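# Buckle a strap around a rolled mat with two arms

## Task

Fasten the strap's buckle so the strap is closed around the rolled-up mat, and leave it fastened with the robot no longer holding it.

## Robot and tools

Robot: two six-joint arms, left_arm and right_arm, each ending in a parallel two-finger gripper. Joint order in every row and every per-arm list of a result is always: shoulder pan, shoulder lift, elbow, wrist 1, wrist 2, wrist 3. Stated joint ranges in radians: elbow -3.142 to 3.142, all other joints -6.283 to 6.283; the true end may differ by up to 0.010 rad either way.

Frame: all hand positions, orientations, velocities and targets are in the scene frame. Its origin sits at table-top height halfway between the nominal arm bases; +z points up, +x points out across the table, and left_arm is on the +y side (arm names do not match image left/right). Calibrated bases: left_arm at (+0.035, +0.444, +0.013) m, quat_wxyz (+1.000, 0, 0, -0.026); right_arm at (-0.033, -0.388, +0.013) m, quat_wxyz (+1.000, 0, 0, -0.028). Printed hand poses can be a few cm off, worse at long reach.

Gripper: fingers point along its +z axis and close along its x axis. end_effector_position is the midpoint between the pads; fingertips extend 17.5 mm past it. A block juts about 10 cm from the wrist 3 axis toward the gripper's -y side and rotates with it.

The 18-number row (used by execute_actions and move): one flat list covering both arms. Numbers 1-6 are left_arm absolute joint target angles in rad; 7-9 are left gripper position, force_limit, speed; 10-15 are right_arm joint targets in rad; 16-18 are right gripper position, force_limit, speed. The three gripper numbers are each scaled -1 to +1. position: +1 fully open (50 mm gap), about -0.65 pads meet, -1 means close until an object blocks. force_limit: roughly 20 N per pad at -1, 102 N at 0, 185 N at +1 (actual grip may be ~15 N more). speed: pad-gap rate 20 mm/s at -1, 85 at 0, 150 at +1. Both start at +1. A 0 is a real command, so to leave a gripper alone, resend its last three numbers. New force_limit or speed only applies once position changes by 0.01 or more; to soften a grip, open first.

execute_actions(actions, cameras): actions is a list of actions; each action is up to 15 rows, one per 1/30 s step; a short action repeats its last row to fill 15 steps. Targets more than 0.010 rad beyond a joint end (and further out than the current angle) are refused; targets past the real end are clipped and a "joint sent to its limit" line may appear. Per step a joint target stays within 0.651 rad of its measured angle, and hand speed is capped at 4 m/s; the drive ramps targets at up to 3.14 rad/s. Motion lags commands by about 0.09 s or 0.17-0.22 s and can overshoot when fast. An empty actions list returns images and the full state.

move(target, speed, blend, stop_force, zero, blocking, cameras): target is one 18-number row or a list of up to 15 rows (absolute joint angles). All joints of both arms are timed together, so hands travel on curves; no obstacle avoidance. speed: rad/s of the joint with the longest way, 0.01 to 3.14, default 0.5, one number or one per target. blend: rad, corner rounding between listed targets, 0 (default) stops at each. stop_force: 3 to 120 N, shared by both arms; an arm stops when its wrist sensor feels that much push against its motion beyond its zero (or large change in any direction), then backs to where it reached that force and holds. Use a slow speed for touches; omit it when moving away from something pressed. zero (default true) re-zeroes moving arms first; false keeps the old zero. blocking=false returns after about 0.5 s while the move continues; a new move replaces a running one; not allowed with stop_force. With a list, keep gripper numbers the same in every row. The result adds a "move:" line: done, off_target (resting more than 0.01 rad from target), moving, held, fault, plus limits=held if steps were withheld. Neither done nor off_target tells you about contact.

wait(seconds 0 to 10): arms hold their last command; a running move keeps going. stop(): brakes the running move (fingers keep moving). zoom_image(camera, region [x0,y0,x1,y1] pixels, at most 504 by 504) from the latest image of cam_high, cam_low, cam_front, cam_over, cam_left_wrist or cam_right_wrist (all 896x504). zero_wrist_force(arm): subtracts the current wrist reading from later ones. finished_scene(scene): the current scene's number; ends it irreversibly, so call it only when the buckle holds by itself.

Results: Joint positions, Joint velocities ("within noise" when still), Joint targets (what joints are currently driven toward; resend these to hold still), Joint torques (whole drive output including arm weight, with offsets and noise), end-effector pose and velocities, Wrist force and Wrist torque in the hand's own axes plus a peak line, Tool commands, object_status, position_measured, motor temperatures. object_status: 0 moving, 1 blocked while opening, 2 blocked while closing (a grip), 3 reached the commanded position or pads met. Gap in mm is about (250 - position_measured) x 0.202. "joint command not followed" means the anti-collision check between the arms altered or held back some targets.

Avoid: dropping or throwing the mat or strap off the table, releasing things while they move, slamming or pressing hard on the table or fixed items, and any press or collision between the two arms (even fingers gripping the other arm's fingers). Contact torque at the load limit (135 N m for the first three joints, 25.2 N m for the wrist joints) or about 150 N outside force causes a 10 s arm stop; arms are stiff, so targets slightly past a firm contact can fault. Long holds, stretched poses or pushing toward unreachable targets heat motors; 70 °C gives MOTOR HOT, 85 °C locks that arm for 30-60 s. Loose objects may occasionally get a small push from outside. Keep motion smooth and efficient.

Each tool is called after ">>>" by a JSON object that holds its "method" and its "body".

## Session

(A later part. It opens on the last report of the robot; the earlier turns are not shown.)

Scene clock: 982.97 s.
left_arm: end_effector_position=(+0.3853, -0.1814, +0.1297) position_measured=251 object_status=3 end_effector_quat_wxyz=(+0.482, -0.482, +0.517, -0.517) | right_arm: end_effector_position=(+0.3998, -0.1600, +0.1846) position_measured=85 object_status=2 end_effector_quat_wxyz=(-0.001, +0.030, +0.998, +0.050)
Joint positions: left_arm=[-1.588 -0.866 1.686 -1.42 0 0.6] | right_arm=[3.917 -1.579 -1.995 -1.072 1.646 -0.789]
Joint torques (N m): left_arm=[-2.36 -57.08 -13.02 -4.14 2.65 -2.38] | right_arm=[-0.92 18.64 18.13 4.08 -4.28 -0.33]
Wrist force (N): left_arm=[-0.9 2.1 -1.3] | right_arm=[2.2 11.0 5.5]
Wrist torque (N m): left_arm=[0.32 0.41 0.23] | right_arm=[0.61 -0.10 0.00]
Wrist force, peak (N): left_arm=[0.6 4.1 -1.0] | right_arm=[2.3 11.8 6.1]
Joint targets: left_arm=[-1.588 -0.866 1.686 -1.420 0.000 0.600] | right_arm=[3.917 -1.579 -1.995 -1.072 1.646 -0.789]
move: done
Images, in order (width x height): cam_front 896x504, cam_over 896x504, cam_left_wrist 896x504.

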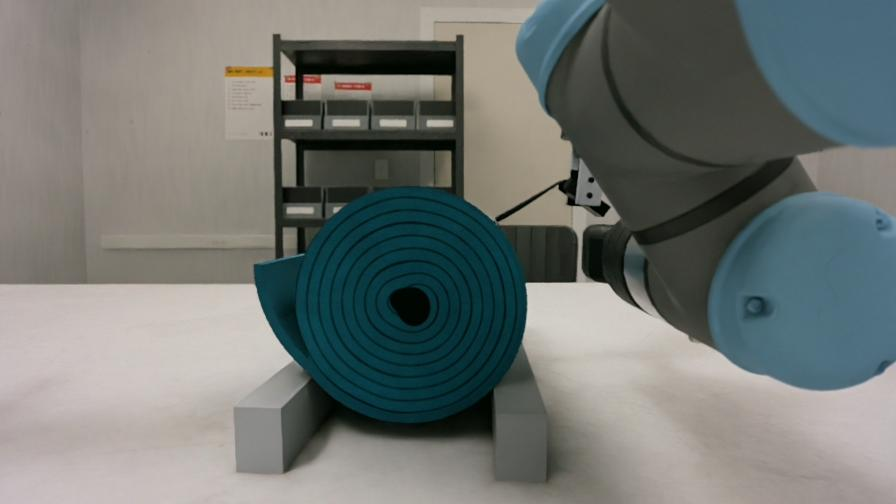

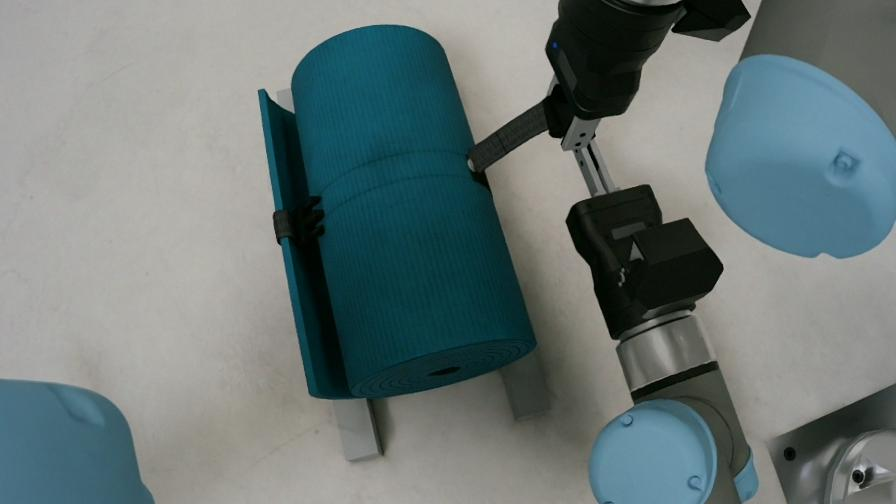

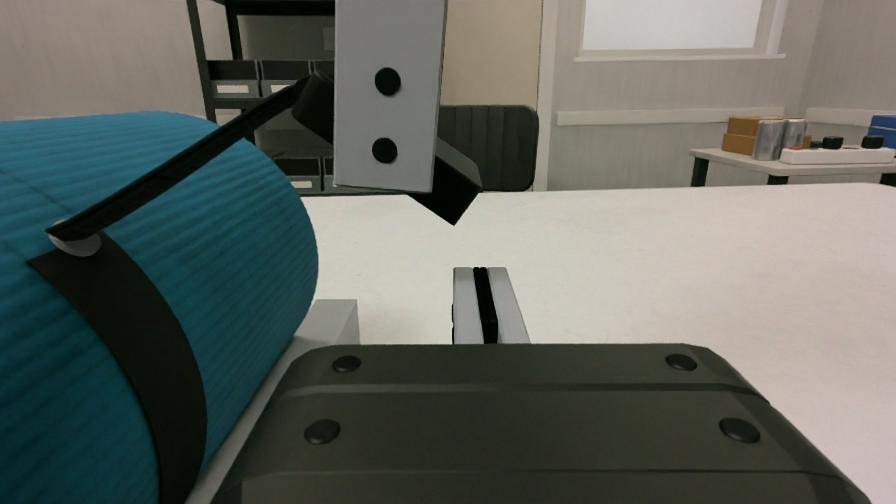

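>>> {"method": "move", "body": {"target": [-1.588,-0.9241,1.6742,-1.3501,0,0.6,-1,-1,-0.3,3.9169,-1.5786,-1.9953,-1.0724,1.646,-0.789,-1,-0.7,-1], "speed": 0.06, "stop_force": 40, "cameras": ["cam_left_wrist"]}}

>>> {"method": "move", "body": {"target": [-1.588,-0.968,1.6597,-1.2917,0,0.6,-1,-1,-0.3,3.9169,-1.5786,-1.9953,-1.0724,1.646,-0.789,-1,-0.7,-1], "speed": 0.06, "stop_force": 40, "cameras": ["cam_left_wrist","cam_right_wrist"]}}

Scene clock: 993.40 s.
left_arm: end_effector_position=(+0.3853, -0.1814, +0.1647) position_measured=251 object_status=3 end_effector_quat_wxyz=(+0.482, -0.482, +0.517, -0.517) | right_arm: end_effector_position=(+0.3999, -0.1600, +0.1847) position_measured=85 object_status=2 end_effector_quat_wxyz=(-0.001, +0.030, +0.998, +0.050)
Joint positions: left_arm=[-1.588 -0.924 1.674 -1.35 0 0.6] | right_arm=[3.917 -1.579 -1.995 -1.072 1.646 -0.789]
Joint torques (N m): left_arm=[7.25 -58.67 -18.11 -4.35 2.05 -2.34] | right_arm=[-17.74 12.45 -1.87 -4.84 -2.3 -0.33]
Wrist force (N): left_arm=[16.0 35.5 0.4] | right_arm=[3.0 28.0 -28.9]
Wrist torque (N m): left_arm=[0.49 0.55 0.18] | right_arm=[0.68 -0.01 0.10]
Wrist force, peak (N): left_arm=[16.2 38.5 1.7] | right_arm=[4.7 28.4 -32.0]
Joint targets: left_arm=[-1.588 -0.924 1.674 -1.350 0.000 0.600] | right_arm=[3.917 -1.579 -1.995 -1.072 1.646 -0.789]
move: done
Images, in order (width x height): cam_left_wrist 896x504.

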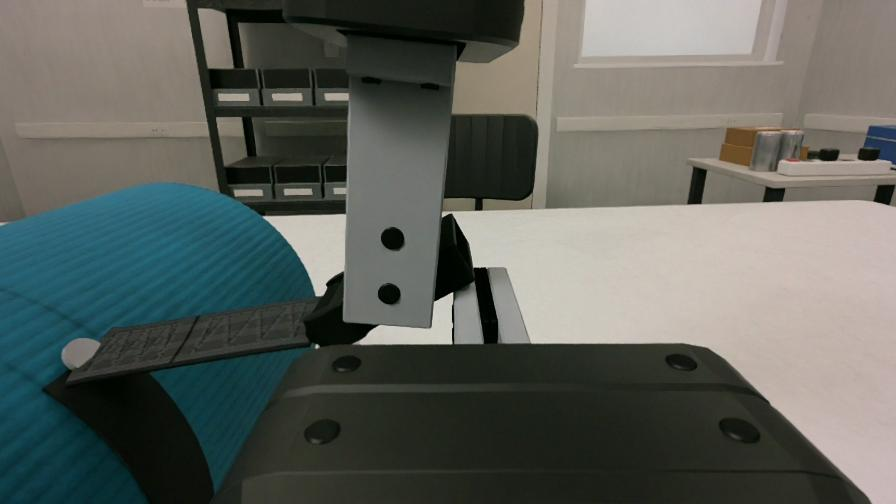

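Scene clock: 995.50 s.
left_arm: end_effector_position=(+0.3853, -0.1814, +0.1929) position_measured=251 object_status=3 end_effector_quat_wxyz=(+0.482, -0.482, +0.517, -0.517) | right_arm: end_effector_position=(+0.4003, -0.1596, +0.1849) position_measured=85 object_status=2 end_effector_quat_wxyz=(-0.001, +0.030, +0.998, +0.051)
Joint positions: left_arm=[-1.588 -0.968 1.66 -1.292 0 0.6] | right_arm=[3.917 -1.579 -1.995 -1.07 1.646 -0.789]
Joint torques (N m): left_arm=[31.5 -43.8 1.81 0.32 -9.53 -1.97] | right_arm=[-25.58 28.63 8.88 -8.16 -10.88 -0.28]
Wrist force (N): left_arm=[50.3 9.2 -3.2] | right_arm=[-1.0 60.6 -1.4]
Wrist torque (N m): left_arm=[0.35 0.76 -0.13] | right_arm=[-0.04 -0.08 0.11]
Wrist force, peak (N): left_arm=[35.7 53.6 -0.3] | right_arm=[2.8 52.1 -43.4]
Joint targets: left_arm=[-1.588 -0.968 1.660 -1.292 0.000 0.600] | right_arm=[3.917 -1.579 -1.995 -1.072 1.646 -0.789]
move: done
Images, in order (width x height): cam_left_wrist 896x504, cam_right_wrist 896x504.

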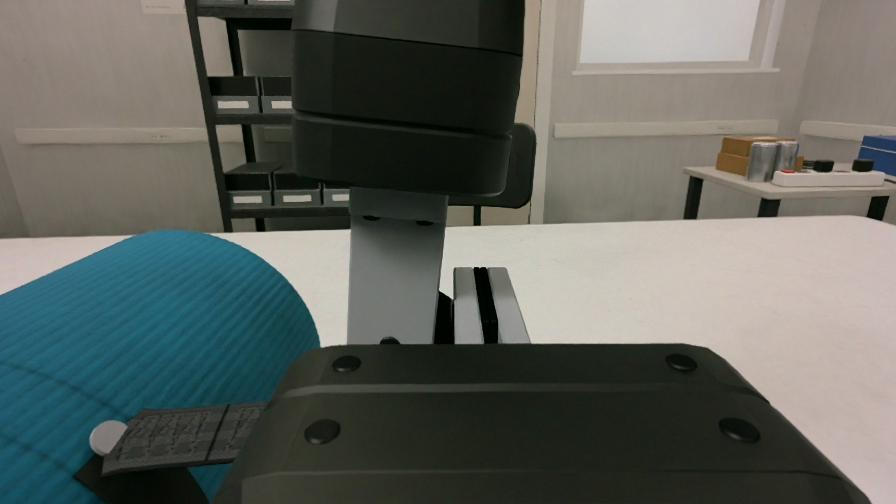

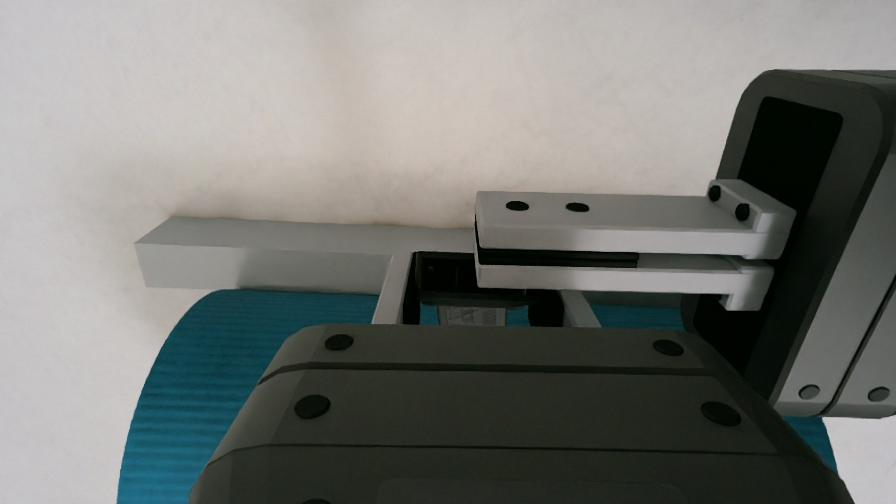

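>>> {"method": "move", "body": {"target": [[-1.588,-0.968,1.6597,-1.2917,0,0.6,-1,-1,-0.3,3.9491,-1.5896,-1.9567,-1.0977,1.6438,-0.757,-1,-0.7,-1],[-1.716,-1.0402,1.788,-1.3478,0,0.6,-1,-1,-0.3,3.9491,-1.5896,-1.9567,-1.0977,1.6438,-0.757,-1,-0.7,-1],[-1.85,-1.3,1.9,-1.2,0,0.6,-1,-1,-0.3,3.9491,-1.5896,-1.9567,-1.0977,1.6438,-0.757,-1,-0.7,-1]], "speed": [0.1,0.3,0.5], "blend": [0,0.05,0], "cameras": ["cam_left_wrist","cam_right_wrist","cam_front"]}}

>>> {"method": "zoom_image", "body": {"camera": "cam_front", "region": [450, 120, 690, 290]}}

Scene clock: 1006.57 s.
left_arm: end_effector_position=(+0.2459, -0.1509, +0.2809) position_measured=251 object_status=3 end_effector_quat_wxyz=(+0.411, -0.411, +0.576, -0.576) | right_arm: end_effector_position=(+0.3997, -0.1400, +0.1947) position_measured=85 object_status=2 end_effector_quat_wxyz=(-0.001, +0.030, +0.998, +0.050)
Joint positions: left_arm=[-1.85 -1.3 1.9 -1.2 0 0.6] | right_arm=[3.949 -1.59 -1.957 -1.098 1.644 -0.757]
Joint torques (N m): left_arm=[0.01 -41.7 -22.3 -2.72 1.05 -1.68] | right_arm=[-7.71 33.9 13.4 4.53 2.28 -1.32]
Wrist force (N): left_arm=[-0.8 2.6 -1.1] | right_arm=[-0.5 3.6 -1.0]
Wrist torque (N m): left_arm=[0.40 0.40 0.24] | right_arm=[0.52 0.04 0.08]
Wrist force, peak (N): left_arm=[50.8 8.9 -3.1] | right_arm=[-0.9 60.7 -1.3]
Joint targets: left_arm=[-1.850 -1.300 1.900 -1.200 0.000 0.600] | right_arm=[3.949 -1.590 -1.957 -1.098 1.644 -0.757]
move: done
Images, in order (width x height): cam_front 896x504, cam_left_wrist 896x504, cam_right_wrist 896x504.

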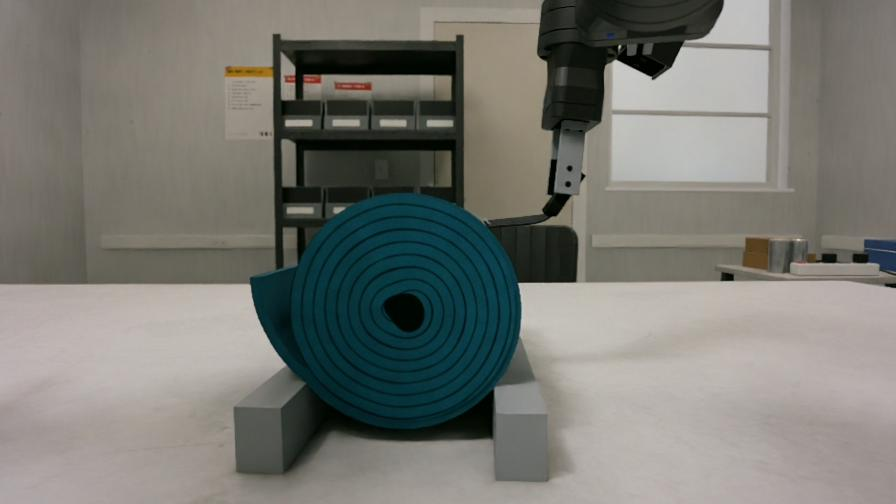

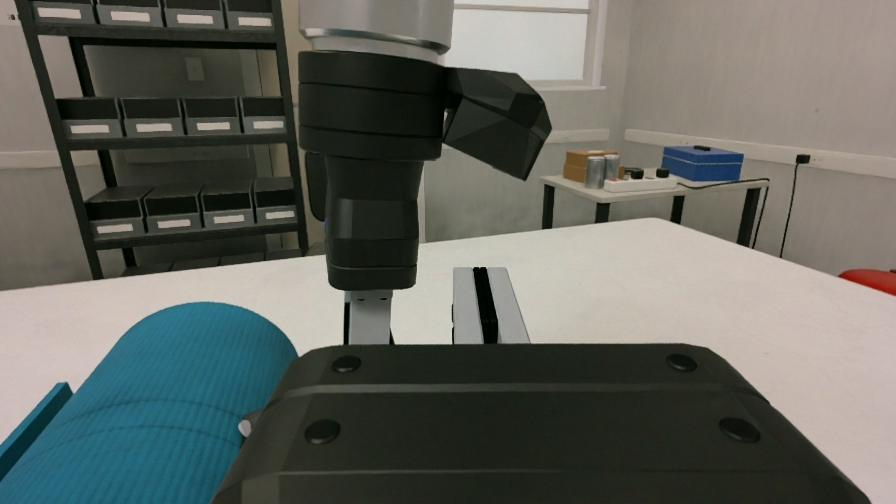

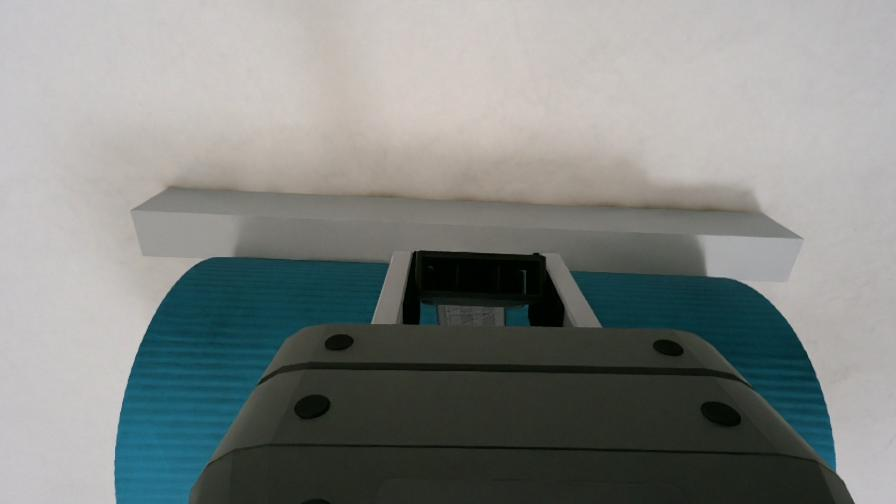

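Scaled by 2.100.

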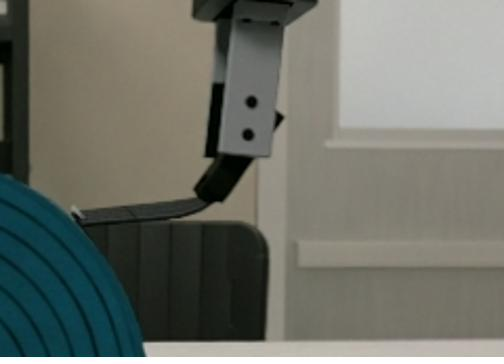

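>>> {"method": "move", "body": {"target": [-1.85,-1.3,1.9,-1.2,0,0.6,-1,-1,-0.3,4.1724,-1.8147,-1.596,-1.6382,1.3504,-0.50,-1,-0.7,-1], "speed": 0.35}}

>>> {"method": "move", "body": {"target": [-1.85,-1.3,1.9,-1.2,0,0.6,-1,-1,-0.3,4.2643,-1.9975,-1.3333,-1.7362,1.3817,-0.41,-1,-0.7,-1], "speed": 0.1, "stop_force": 35, "cameras": ["cam_right_wrist","cam_front","cam_over"]}}

>>> {"method": "zoom_image", "body": {"camera": "cam_front", "region": [350, 100, 590, 270]}}

Scene clock: 1021.63 s.
left_arm: end_effector_position=(+0.2459, -0.1508, +0.2810) position_measured=251 object_status=3 end_effector_quat_wxyz=(+0.411, -0.411, +0.576, -0.576) | right_arm: end_effector_position=(+0.3999, -0.0879, +0.2117) position_measured=85 object_status=2 end_effector_quat_wxyz=(+0.006, +0.029, +0.980, -0.198)
Joint positions: left_arm=[-1.85 -1.3 1.9 -1.2 0 0.6] | right_arm=[4.172 -1.815 -1.596 -1.638 1.35 -0.5]
Joint torques (N m): left_arm=[-5.48 -43.61 -16.09 0.26 -0.12 -1.39] | right_arm=[-2.34 41.51 18.77 1.03 1.64 -0.54]
Wrist force (N): left_arm=[-0.8 2.5 -1.2] | right_arm=[0.0 2.5 -0.9]
Wrist torque (N m): left_arm=[0.40 0.40 0.24] | right_arm=[0.53 -0.09 0.49]
Wrist force, peak (N): left_arm=[-0.9 2.6 -1.2] | right_arm=[0.3 3.7 -1.8]
Joint targets: left_arm=[-1.850 -1.300 1.900 -1.200 0.000 0.600] | right_arm=[4.172 -1.815 -1.596 -1.638 1.350 -0.500]
move: done

Scene clock: 1025.37 s.
left_arm: end_effector_position=(+0.2459, -0.1508, +0.2810) position_measured=251 object_status=3 end_effector_quat_wxyz=(+0.411, -0.411, +0.576, -0.576) | right_arm: end_effector_position=(+0.3998, +0.0199, +0.2151) position_measured=85 object_status=2 end_effector_quat_wxyz=(+0.006, +0.030, +0.980, -0.199)
Joint positions: left_arm=[-1.85 -1.3 1.9 -1.2 0 0.6] | right_arm=[4.264 -1.998 -1.333 -1.736 1.382 -0.41]
Joint torques (N m): left_arm=[-5.2 -43.03 -15.79 0.4 -0.06 -1.29] | right_arm=[-2.96 50.52 15.44 5.76 -1.73 -0.8]
Wrist force (N): left_arm=[-0.7 2.5 -1.1] | right_arm=[-1.9 -8.5 -0.8]
Wrist torque (N m): left_arm=[0.40 0.39 0.23] | right_arm=[0.63 -0.06 0.44]
Wrist force, peak (N): left_arm=[-0.7 2.6 -1.3] | right_arm=[-1.8 -13.4 -5.0]
Joint targets: left_arm=[-1.850 -1.300 1.900 -1.200 0.000 0.600] | right_arm=[4.264 -1.998 -1.333 -1.736 1.382 -0.410]
move: done
Images, in order (width x height): cam_front 896x504, cam_over 896x504, cam_right_wrist 896x504.

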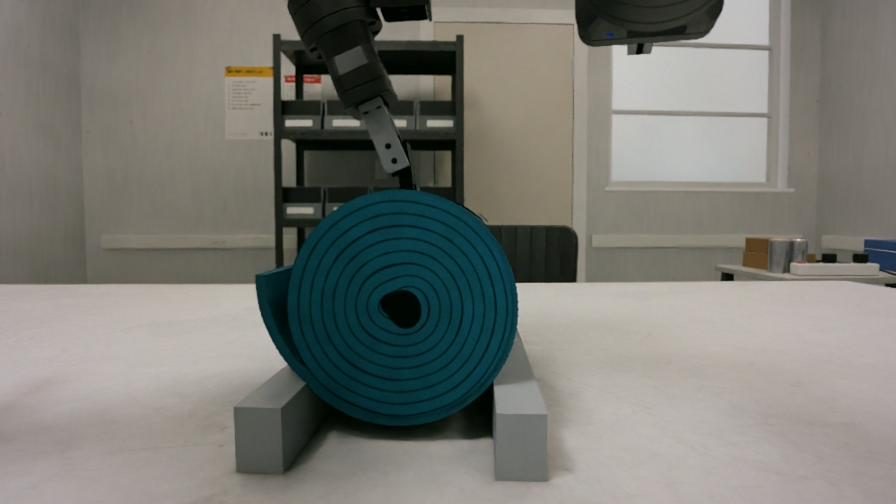

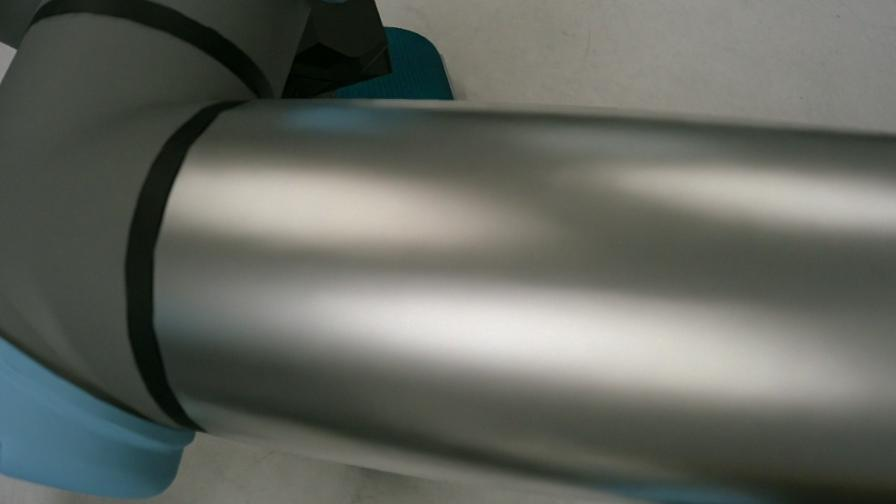

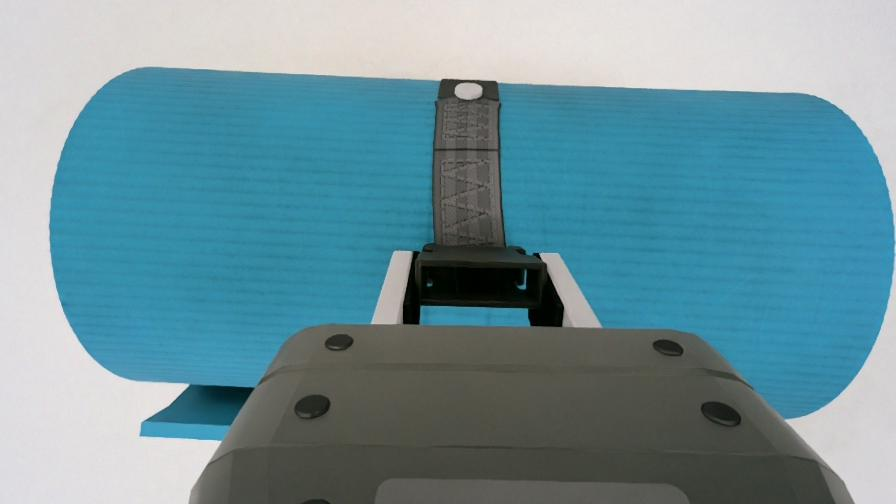

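Scaled by 2.100.

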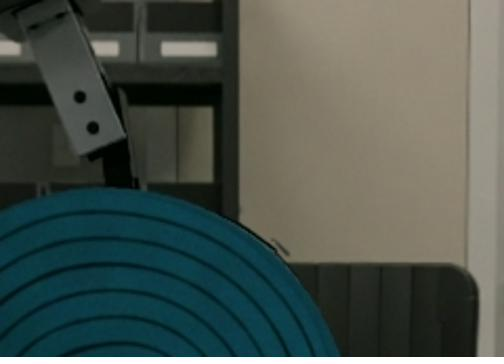

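>>> {"method": "move", "body": {"target": [-1.85,-1.3,1.9,-1.2,0,0.6,-1,-1,-0.3,4.2889,-2.0767,-1.2842,-1.7104,1.3901,-0.387,-1,-0.7,-1], "speed": 0.06, "stop_force": 40, "cameras": ["cam_right_wrist","cam_front"]}}

>>> {"method": "zoom_image", "body": {"camera": "cam_front", "region": [350, 100, 590, 270]}}

Scene clock: 1035.17 s.
left_arm: end_effector_position=(+0.2459, -0.1508, +0.2810) position_measured=251 object_status=3 end_effector_quat_wxyz=(+0.411, -0.411, +0.576, -0.576) | right_arm: end_effector_position=(+0.3999, +0.0548, +0.1880) position_measured=85 object_status=2 end_effector_quat_wxyz=(+0.006, +0.030, +0.980, -0.199)
Joint positions: left_arm=[-1.85 -1.3 1.9 -1.2 0 0.6] | right_arm=[4.289 -2.077 -1.284 -1.71 1.39 -0.387]
Joint torques (N m): left_arm=[-5.98 -42.18 -16.79 0.48 -0.12 -0.74] | right_arm=[-1.69 52.19 14.31 2.84 -0.23 -0.89]
Wrist force (N): left_arm=[-0.7 2.4 -1.3] | right_arm=[-3.9 -9.8 -2.0]
Wrist torque (N m): left_arm=[0.38 0.39 0.24] | right_arm=[0.46 -0.06 0.31]
Wrist force, peak (N): left_arm=[-1.0 2.6 -1.2] | right_arm=[-4.0 -10.6 -2.8]
Joint targets: left_arm=[-1.850 -1.300 1.900 -1.200 0.000 0.600] | right_arm=[4.289 -2.077 -1.284 -1.710 1.390 -0.387]
move: done
Images, in order (width x height): cam_front 896x504, cam_right_wrist 896x504.

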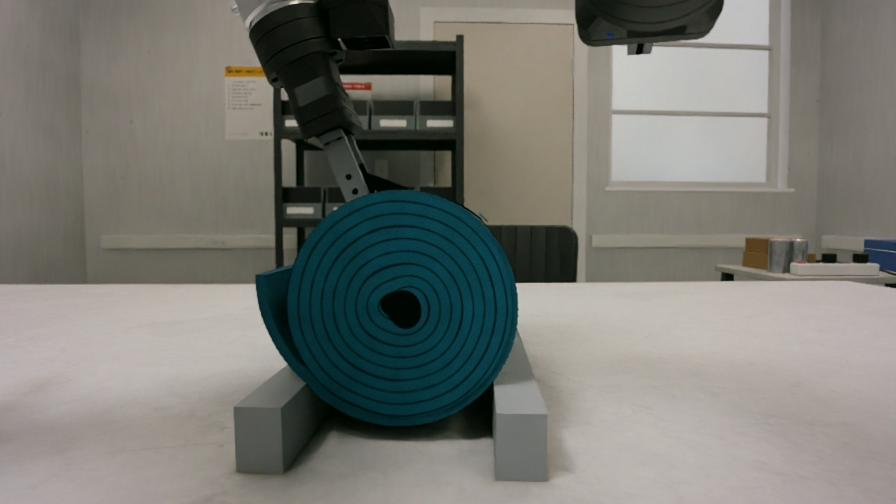

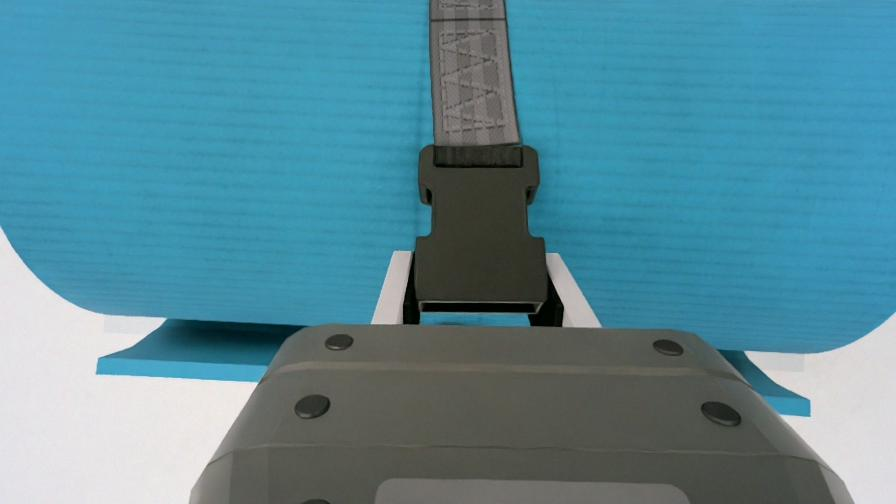

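Scaled by 2.100.

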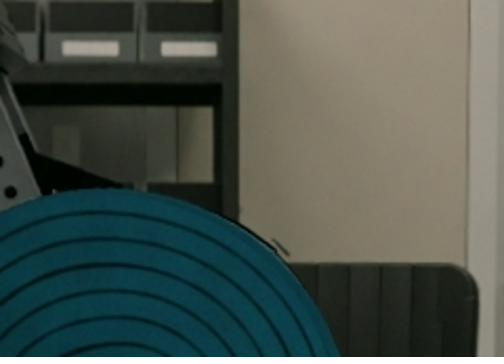

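>>> {"method": "move", "body": {"target": [-1.85,-1.3,1.9,-1.2,0,0.6,-1,-1,-0.3,4.2717,-2.0332,-1.3623,-1.6728,1.3842,-0.403,-1,-0.7,-1], "speed": 0.06, "stop_force": 25}}

>>> {"method": "move", "body": {"target": [-1.85,-1.3,1.9,-1.2,0,0.6,-1,-1,-0.3,4.2717,-2.0332,-1.3623,-1.6728,1.3842,-0.403,0.8,-0.7,-1], "speed": 0.06, "cameras": ["cam_right_wrist","cam_front"]}}

>>> {"method": "zoom_image", "body": {"camera": "cam_front", "region": [350, 100, 590, 270]}}

Scene clock: 1049.47 s.
left_arm: end_effector_position=(+0.2459, -0.1508, +0.2810) position_measured=251 object_status=3 end_effector_quat_wxyz=(+0.411, -0.411, +0.576, -0.576) | right_arm: end_effector_position=(+0.3999, +0.0302, +0.1837) position_measured=85 object_status=2 end_effector_quat_wxyz=(+0.006, +0.030, +0.980, -0.199)
Joint positions: left_arm=[-1.85 -1.3 1.9 -1.2 0 0.6] | right_arm=[4.272 -2.033 -1.362 -1.673 1.384 -0.403]
Joint torques (N m): left_arm=[-5.88 -43.09 -16.68 0.46 -0.03 -0.38] | right_arm=[4.95 28.55 28.1 0.74 -0.08 1.16]
Wrist force (N): left_arm=[-0.8 2.6 -1.1] | right_arm=[0.1 -0.3 -10.5]
Wrist torque (N m): left_arm=[0.41 0.40 0.24] | right_arm=[0.78 0.05 0.49]
Wrist force, peak (N): left_arm=[-0.9 2.8 -1.2] | right_arm=[-0.4 1.0 -11.8]
Joint targets: left_arm=[-1.850 -1.300 1.900 -1.200 0.000 0.600] | right_arm=[4.272 -2.033 -1.362 -1.673 1.384 -0.403]
move: done

Scene clock: 1050.23 s.
left_arm: end_effector_position=(+0.2459, -0.1508, +0.2810) position_measured=251 object_status=3 end_effector_quat_wxyz=(+0.411, -0.411, +0.576, -0.576) | right_arm: end_effector_position=(+0.3999, +0.0302, +0.1836) position_measured=32 object_status=3 end_effector_quat_wxyz=(+0.006, +0.030, +0.980, -0.199)
Joint positions: left_arm=[-1.85 -1.3 1.9 -1.2 0 0.6] | right_arm=[4.272 -2.033 -1.362 -1.673 1.384 -0.403]
Joint torques (N m): left_arm=[-4.92 -42.95 -15.43 0.29 -0.07 -0.51] | right_arm=[5.74 44.86 26.72 0.91 2.23 1.06]
Wrist force (N): left_arm=[-0.9 2.6 -1.3] | right_arm=[-4.8 2.2 -8.5]
Wrist torque (N m): left_arm=[0.41 0.41 0.23] | right_arm=[0.48 0.07 0.50]
Wrist force, peak (N): left_arm=[-0.9 2.6 -1.3] | right_arm=[-5.6 2.3 -8.7]
Joint targets: left_arm=[-1.850 -1.300 1.900 -1.200 0.000 0.600] | right_arm=[4.272 -2.033 -1.362 -1.673 1.384 -0.403]
move: done
Images, in order (width x height): cam_front 896x504, cam_right_wrist 896x504.

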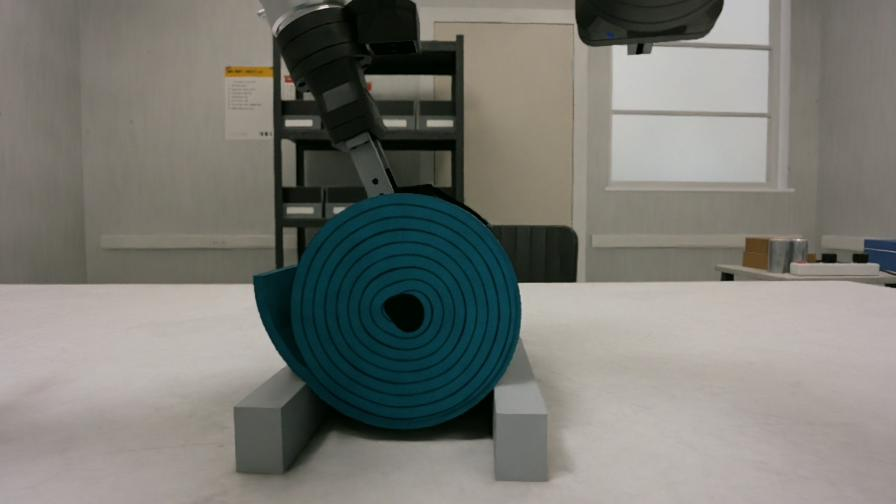

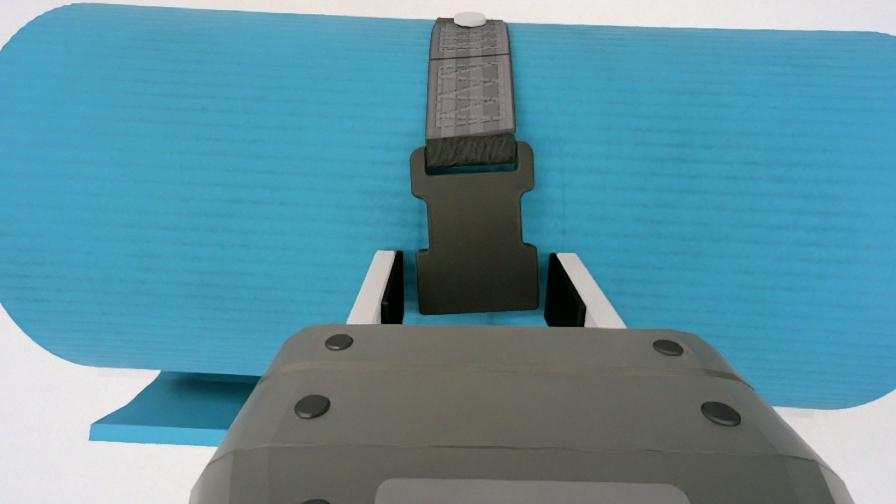

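Scaled by 2.100.

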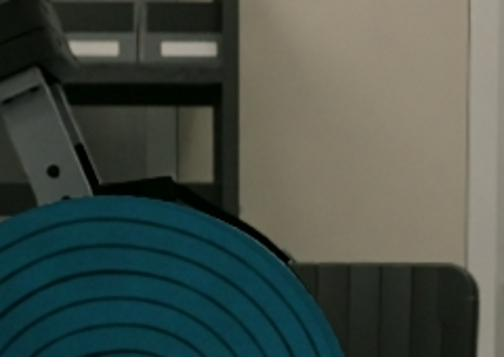

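>>> {"method": "move", "body": {"target": [[-1.85,-1.3,1.9,-1.2,0,0.6,-1,-1,-0.3,4.2717,-1.8832,-1.3623,-1.8228,1.3842,-0.403,0.8,-0.7,-1],[-1.85,-1.3,1.9,-1.2,0,0.6,-1,-1,-0.3,3.9482,-1.6003,-1.8922,-0.8636,1.9287,-0.695,0.8,-0.7,-1],[-1.85,-1.3,1.9,-1.2,0,0.6,-1,-1,-0.3,3.5258,-1.7565,-2.2485,-0.2421,2.4923,-0.95,0.8,-0.7,-1]], "speed": [0.3,0.5,0.6], "blend": [0.03,0.1,0]}}

>>> {"method": "move", "body": {"target": [[-1.4,-1.7,2.0,-1.6,-0.8,0.65,1,-1,-0.3,3.5258,-1.7565,-2.2485,-0.2421,2.4923,-0.95,0.8,-0.7,-1],[-0.823,-1.662,2.091,-2.396,-1.883,0.69,1,-1,-0.3,3.5258,-1.7565,-2.2485,-0.2421,2.4923,-0.95,0.8,-0.7,-1]], "speed": 0.7, "blend": [0.2,0], "cameras": ["cam_left_wrist","cam_right_wrist","cam_front","cam_over"]}}

>>> {"method": "zoom_image", "body": {"camera": "cam_over", "region": [220, 120, 540, 300]}}

Scene clock: 1066.63 s.
left_arm: end_effector_position=(+0.2459, -0.1508, +0.2810) position_measured=251 object_status=3 end_effector_quat_wxyz=(+0.411, -0.411, +0.576, -0.576) | right_arm: end_effector_position=(+0.4097, -0.1600, +0.1994) position_measured=32 object_status=3 end_effector_quat_wxyz=(-0.014, +0.026, +0.877, +0.479)
Joint positions: left_arm=[-1.85 -1.3 1.9 -1.2 0 0.6] | right_arm=[3.526 -1.757 -2.248 -0.242 2.492 -0.95]
Joint torques (N m): left_arm=[-5.67 -42.69 -16.25 0.49 -0.06 0.01] | right_arm=[-6.46 34.54 15.87 4.56 2.18 0.31]
Wrist force (N): left_arm=[-0.7 2.4 -1.3] | right_arm=[-1.8 2.4 -0.3]
Wrist torque (N m): left_arm=[0.37 0.39 0.23] | right_arm=[0.44 0.45 -0.42]
Wrist force, peak (N): left_arm=[-0.8 2.7 -1.3] | right_arm=[-5.0 2.2 -8.8]
Joint targets: left_arm=[-1.850 -1.300 1.900 -1.200 0.000 0.600] | right_arm=[3.526 -1.757 -2.249 -0.242 2.492 -0.950]
move: done

Scene clock: 1069.83 s.
left_arm: end_effector_position=(+0.4003, +0.0905, +0.2461) position_measured=3 object_status=3 end_effector_quat_wxyz=(+0.247, +0.969, -0.028, +0.007) | right_arm: end_effector_position=(+0.4097, -0.1600, +0.1995) position_measured=32 object_status=3 end_effector_quat_wxyz=(-0.014, +0.026, +0.877, +0.479)
Joint positions: left_arm=[-0.823 -1.662 2.091 -2.396 -1.883 0.69] | right_arm=[3.526 -1.756 -2.249 -0.242 2.492 -0.95]
Joint torques (N m): left_arm=[4.71 -25.67 -30.11 -4.13 -2.14 -1.7] | right_arm=[-6.69 34.9 7.15 4.74 4.34 -0.97]
Wrist force (N): left_arm=[-1.9 -1.1 0.1] | right_arm=[-1.8 2.4 -0.3]
Wrist torque (N m): left_arm=[-0.14 0.34 -0.17] | right_arm=[0.45 0.47 -0.41]
Wrist force, peak (N): left_arm=[2.2 3.8 -3.5] | right_arm=[-2.0 2.6 -0.4]
Joint targets: left_arm=[-0.823 -1.662 2.091 -2.396 -1.883 0.690] | right_arm=[3.526 -1.756 -2.249 -0.242 2.492 -0.950]
move: done
Images, in order (width x height): cam_front 896x504, cam_over 896x504, cam_left_wrist 896x504, cam_right_wrist 896x504.

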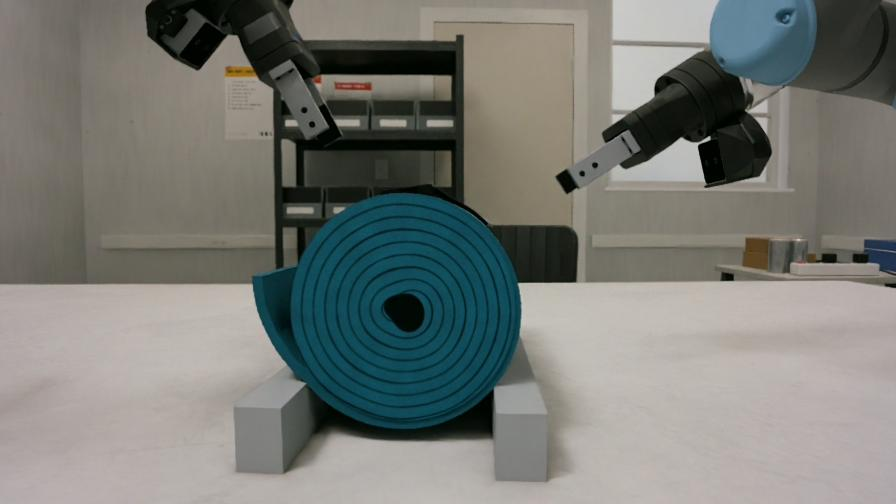

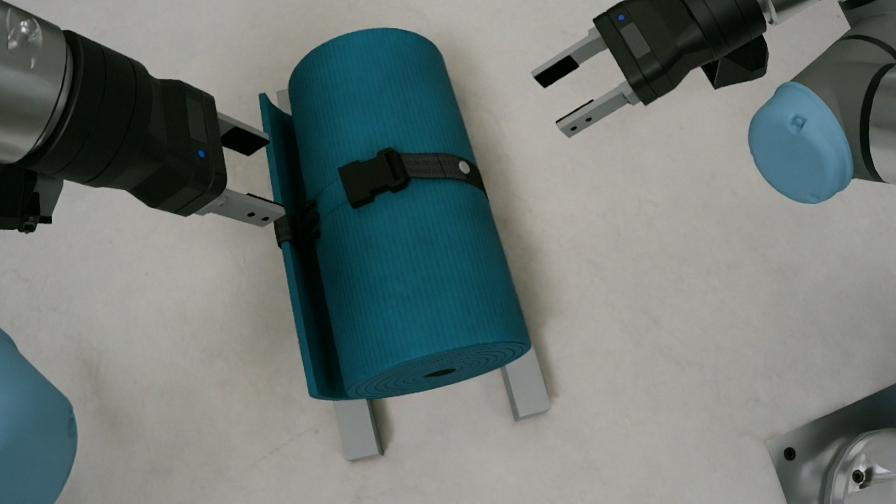

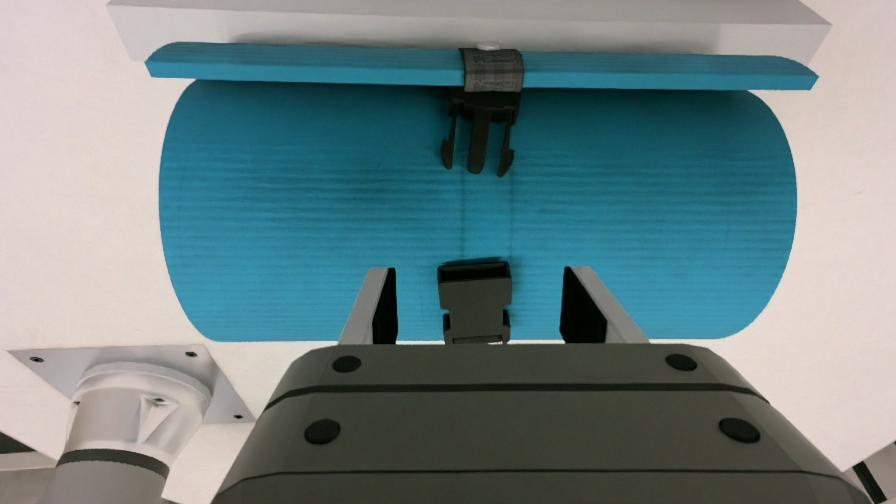

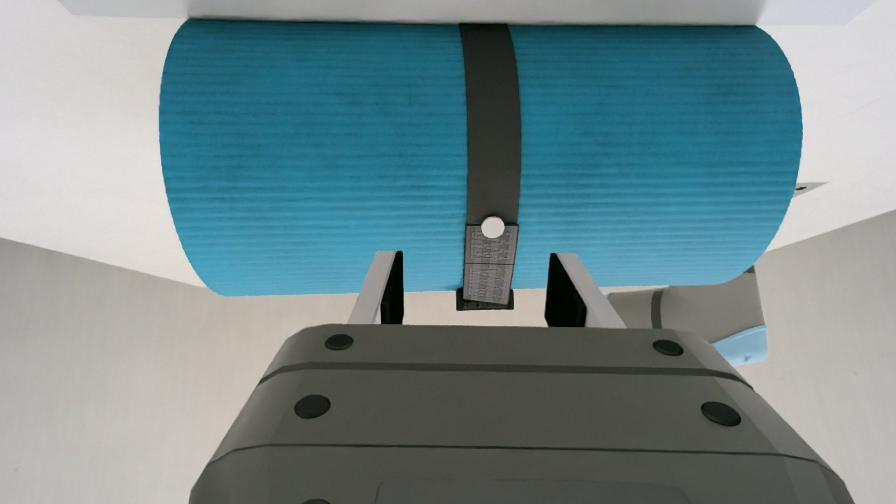

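Scaled by 1.575.

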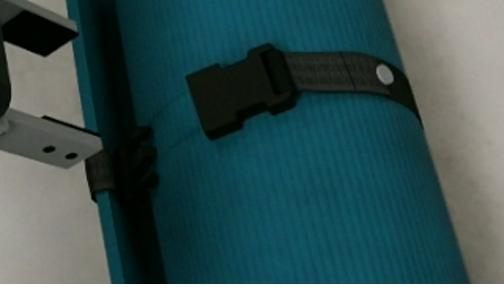

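>>> {"method": "move", "body": {"target": [-0.827,-1.539,2.158,-2.588,-1.881,0.689,1,-1,-0.3,3.5258,-1.7565,-2.2485,-0.2421,2.4923,-0.95,0.8,-0.7,-1], "speed": 0.3, "cameras": ["cam_left_wrist"]}}

>>> {"method": "zoom_image", "body": {"camera": "cam_left_wrist", "region": [360, 100, 600, 350]}}

Scene clock: 1077.50 s.
left_arm: end_effector_position=(+0.4090, +0.0774, +0.1836) position_measured=3 object_status=3 end_effector_quat_wxyz=(+0.247, +0.969, -0.029, +0.008) | right_arm: end_effector_position=(+0.4097, -0.1600, +0.1995) position_measured=32 object_status=3 end_effector_quat_wxyz=(-0.014, +0.026, +0.877, +0.479)
Joint positions: left_arm=[-0.827 -1.539 2.158 -2.588 -1.881 0.689] | right_arm=[3.526 -1.756 -2.249 -0.242 2.492 -0.95]
Joint torques (N m): left_arm=[-0.02 -26.77 -27.79 -3.32 0.12 -2.24] | right_arm=[-6.83 34.91 7.47 4.66 4.25 -0.78]
Wrist force (N): left_arm=[-1.6 -0.9 0.2] | right_arm=[-1.6 2.5 -0.2]
Wrist torque (N m): left_arm=[-0.12 0.29 -0.10] | right_arm=[0.46 0.43 -0.42]
Wrist force, peak (N): left_arm=[-1.6 -1.6 1.7] | right_arm=[-2.0 2.6 -0.2]
Joint targets: left_arm=[-0.827 -1.539 2.158 -2.588 -1.881 0.689] | right_arm=[3.526 -1.756 -2.249 -0.242 2.492 -0.950]
move: done
Images, in order (width x height): cam_left_wrist 896x504.

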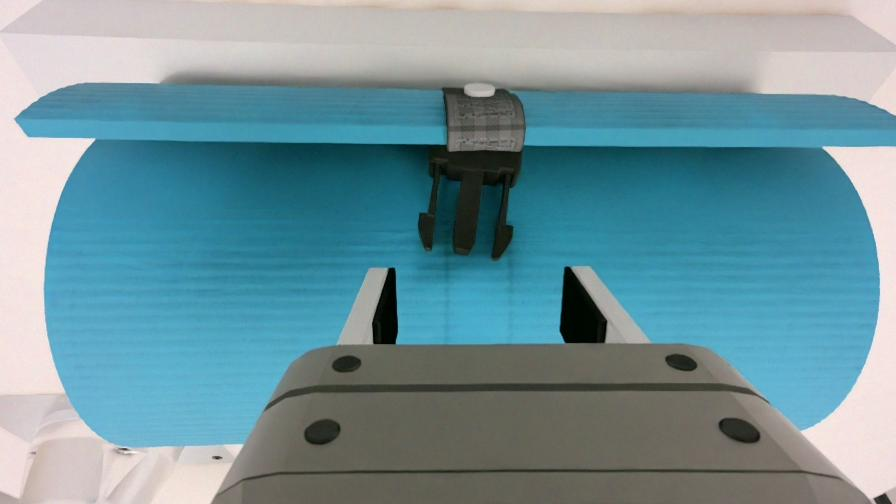

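Scaled by 2.016.

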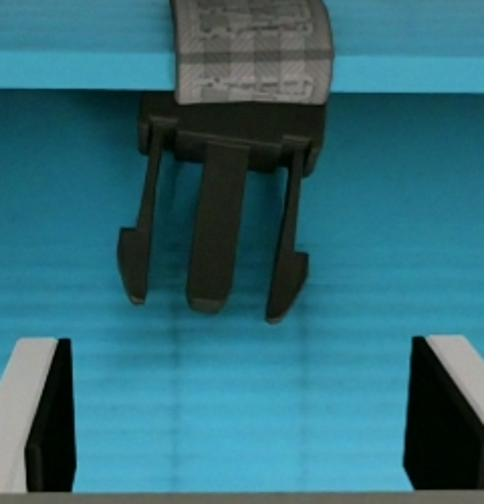

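>>> {"method": "move", "body": {"target": [-0.8394,-1.4728,2.1911,-2.6909,-1.8768,0.677,1,-1,-0.3,3.5258,-1.7565,-2.2485,-0.2421,2.4923,-0.95,0.8,-0.7,-1], "speed": 0.06, "stop_force": 12, "cameras": ["cam_left_wrist","cam_over"]}}

>>> {"method": "zoom_image", "body": {"camera": "cam_over", "region": [220, 120, 420, 280]}}

Scene clock: 1096.90 s.
left_arm: end_effector_position=(+0.4085, +0.0706, +0.1559) position_measured=3 object_status=3 end_effector_quat_wxyz=(+0.247, +0.968, -0.029, +0.008) | right_arm: end_effector_position=(+0.4097, -0.1600, +0.1995) position_measured=32 object_status=3 end_effector_quat_wxyz=(-0.014, +0.026, +0.877, +0.479)
Joint positions: left_arm=[-0.838 -1.482 2.187 -2.677 -1.877 0.679] | right_arm=[3.526 -1.756 -2.249 -0.242 2.492 -0.95]
Joint torques (N m): left_arm=[6.78 -22.5 -24.11 -4.67 -1.95 2.51] | right_arm=[-6.68 34.84 7.17 4.43 4.21 -0.75]
Wrist force (N): left_arm=[-1.8 -1.7 -13.8] | right_arm=[-1.9 2.4 -0.2]
Wrist torque (N m): left_arm=[-0.26 -0.13 -0.03] | right_arm=[0.45 0.48 -0.42]
Wrist force, peak (N): left_arm=[-3.4 -3.0 -27.4] | right_arm=[-2.0 2.6 -0.2]
Joint targets: left_arm=[-0.838 -1.482 2.187 -2.677 -1.877 0.679] | right_arm=[3.526 -1.756 -2.249 -0.242 2.492 -0.950]
move: contact (left_arm); left_arm: the wrist 1 is farthest, 0.013 rad from its target
Images, in order (width x height): cam_over 896x504, cam_left_wrist 896x504.

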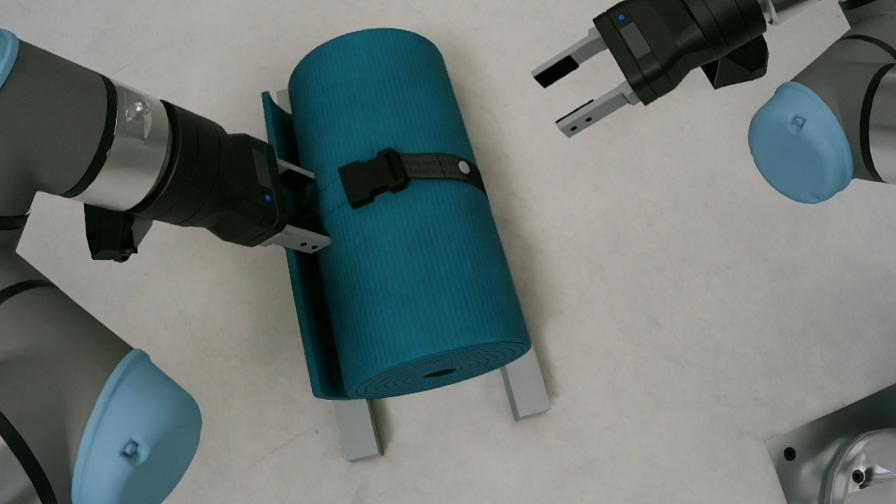

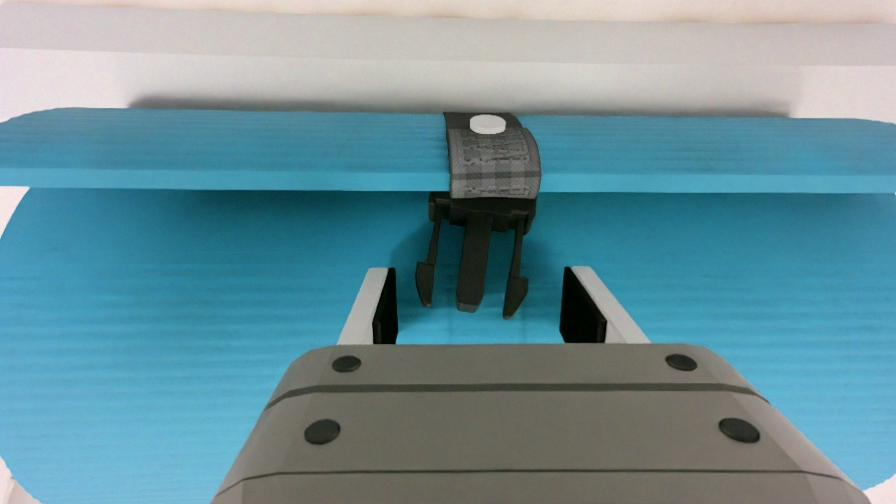

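Scaled by 2.520.

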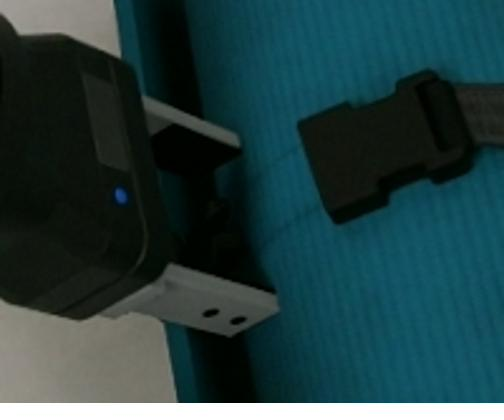

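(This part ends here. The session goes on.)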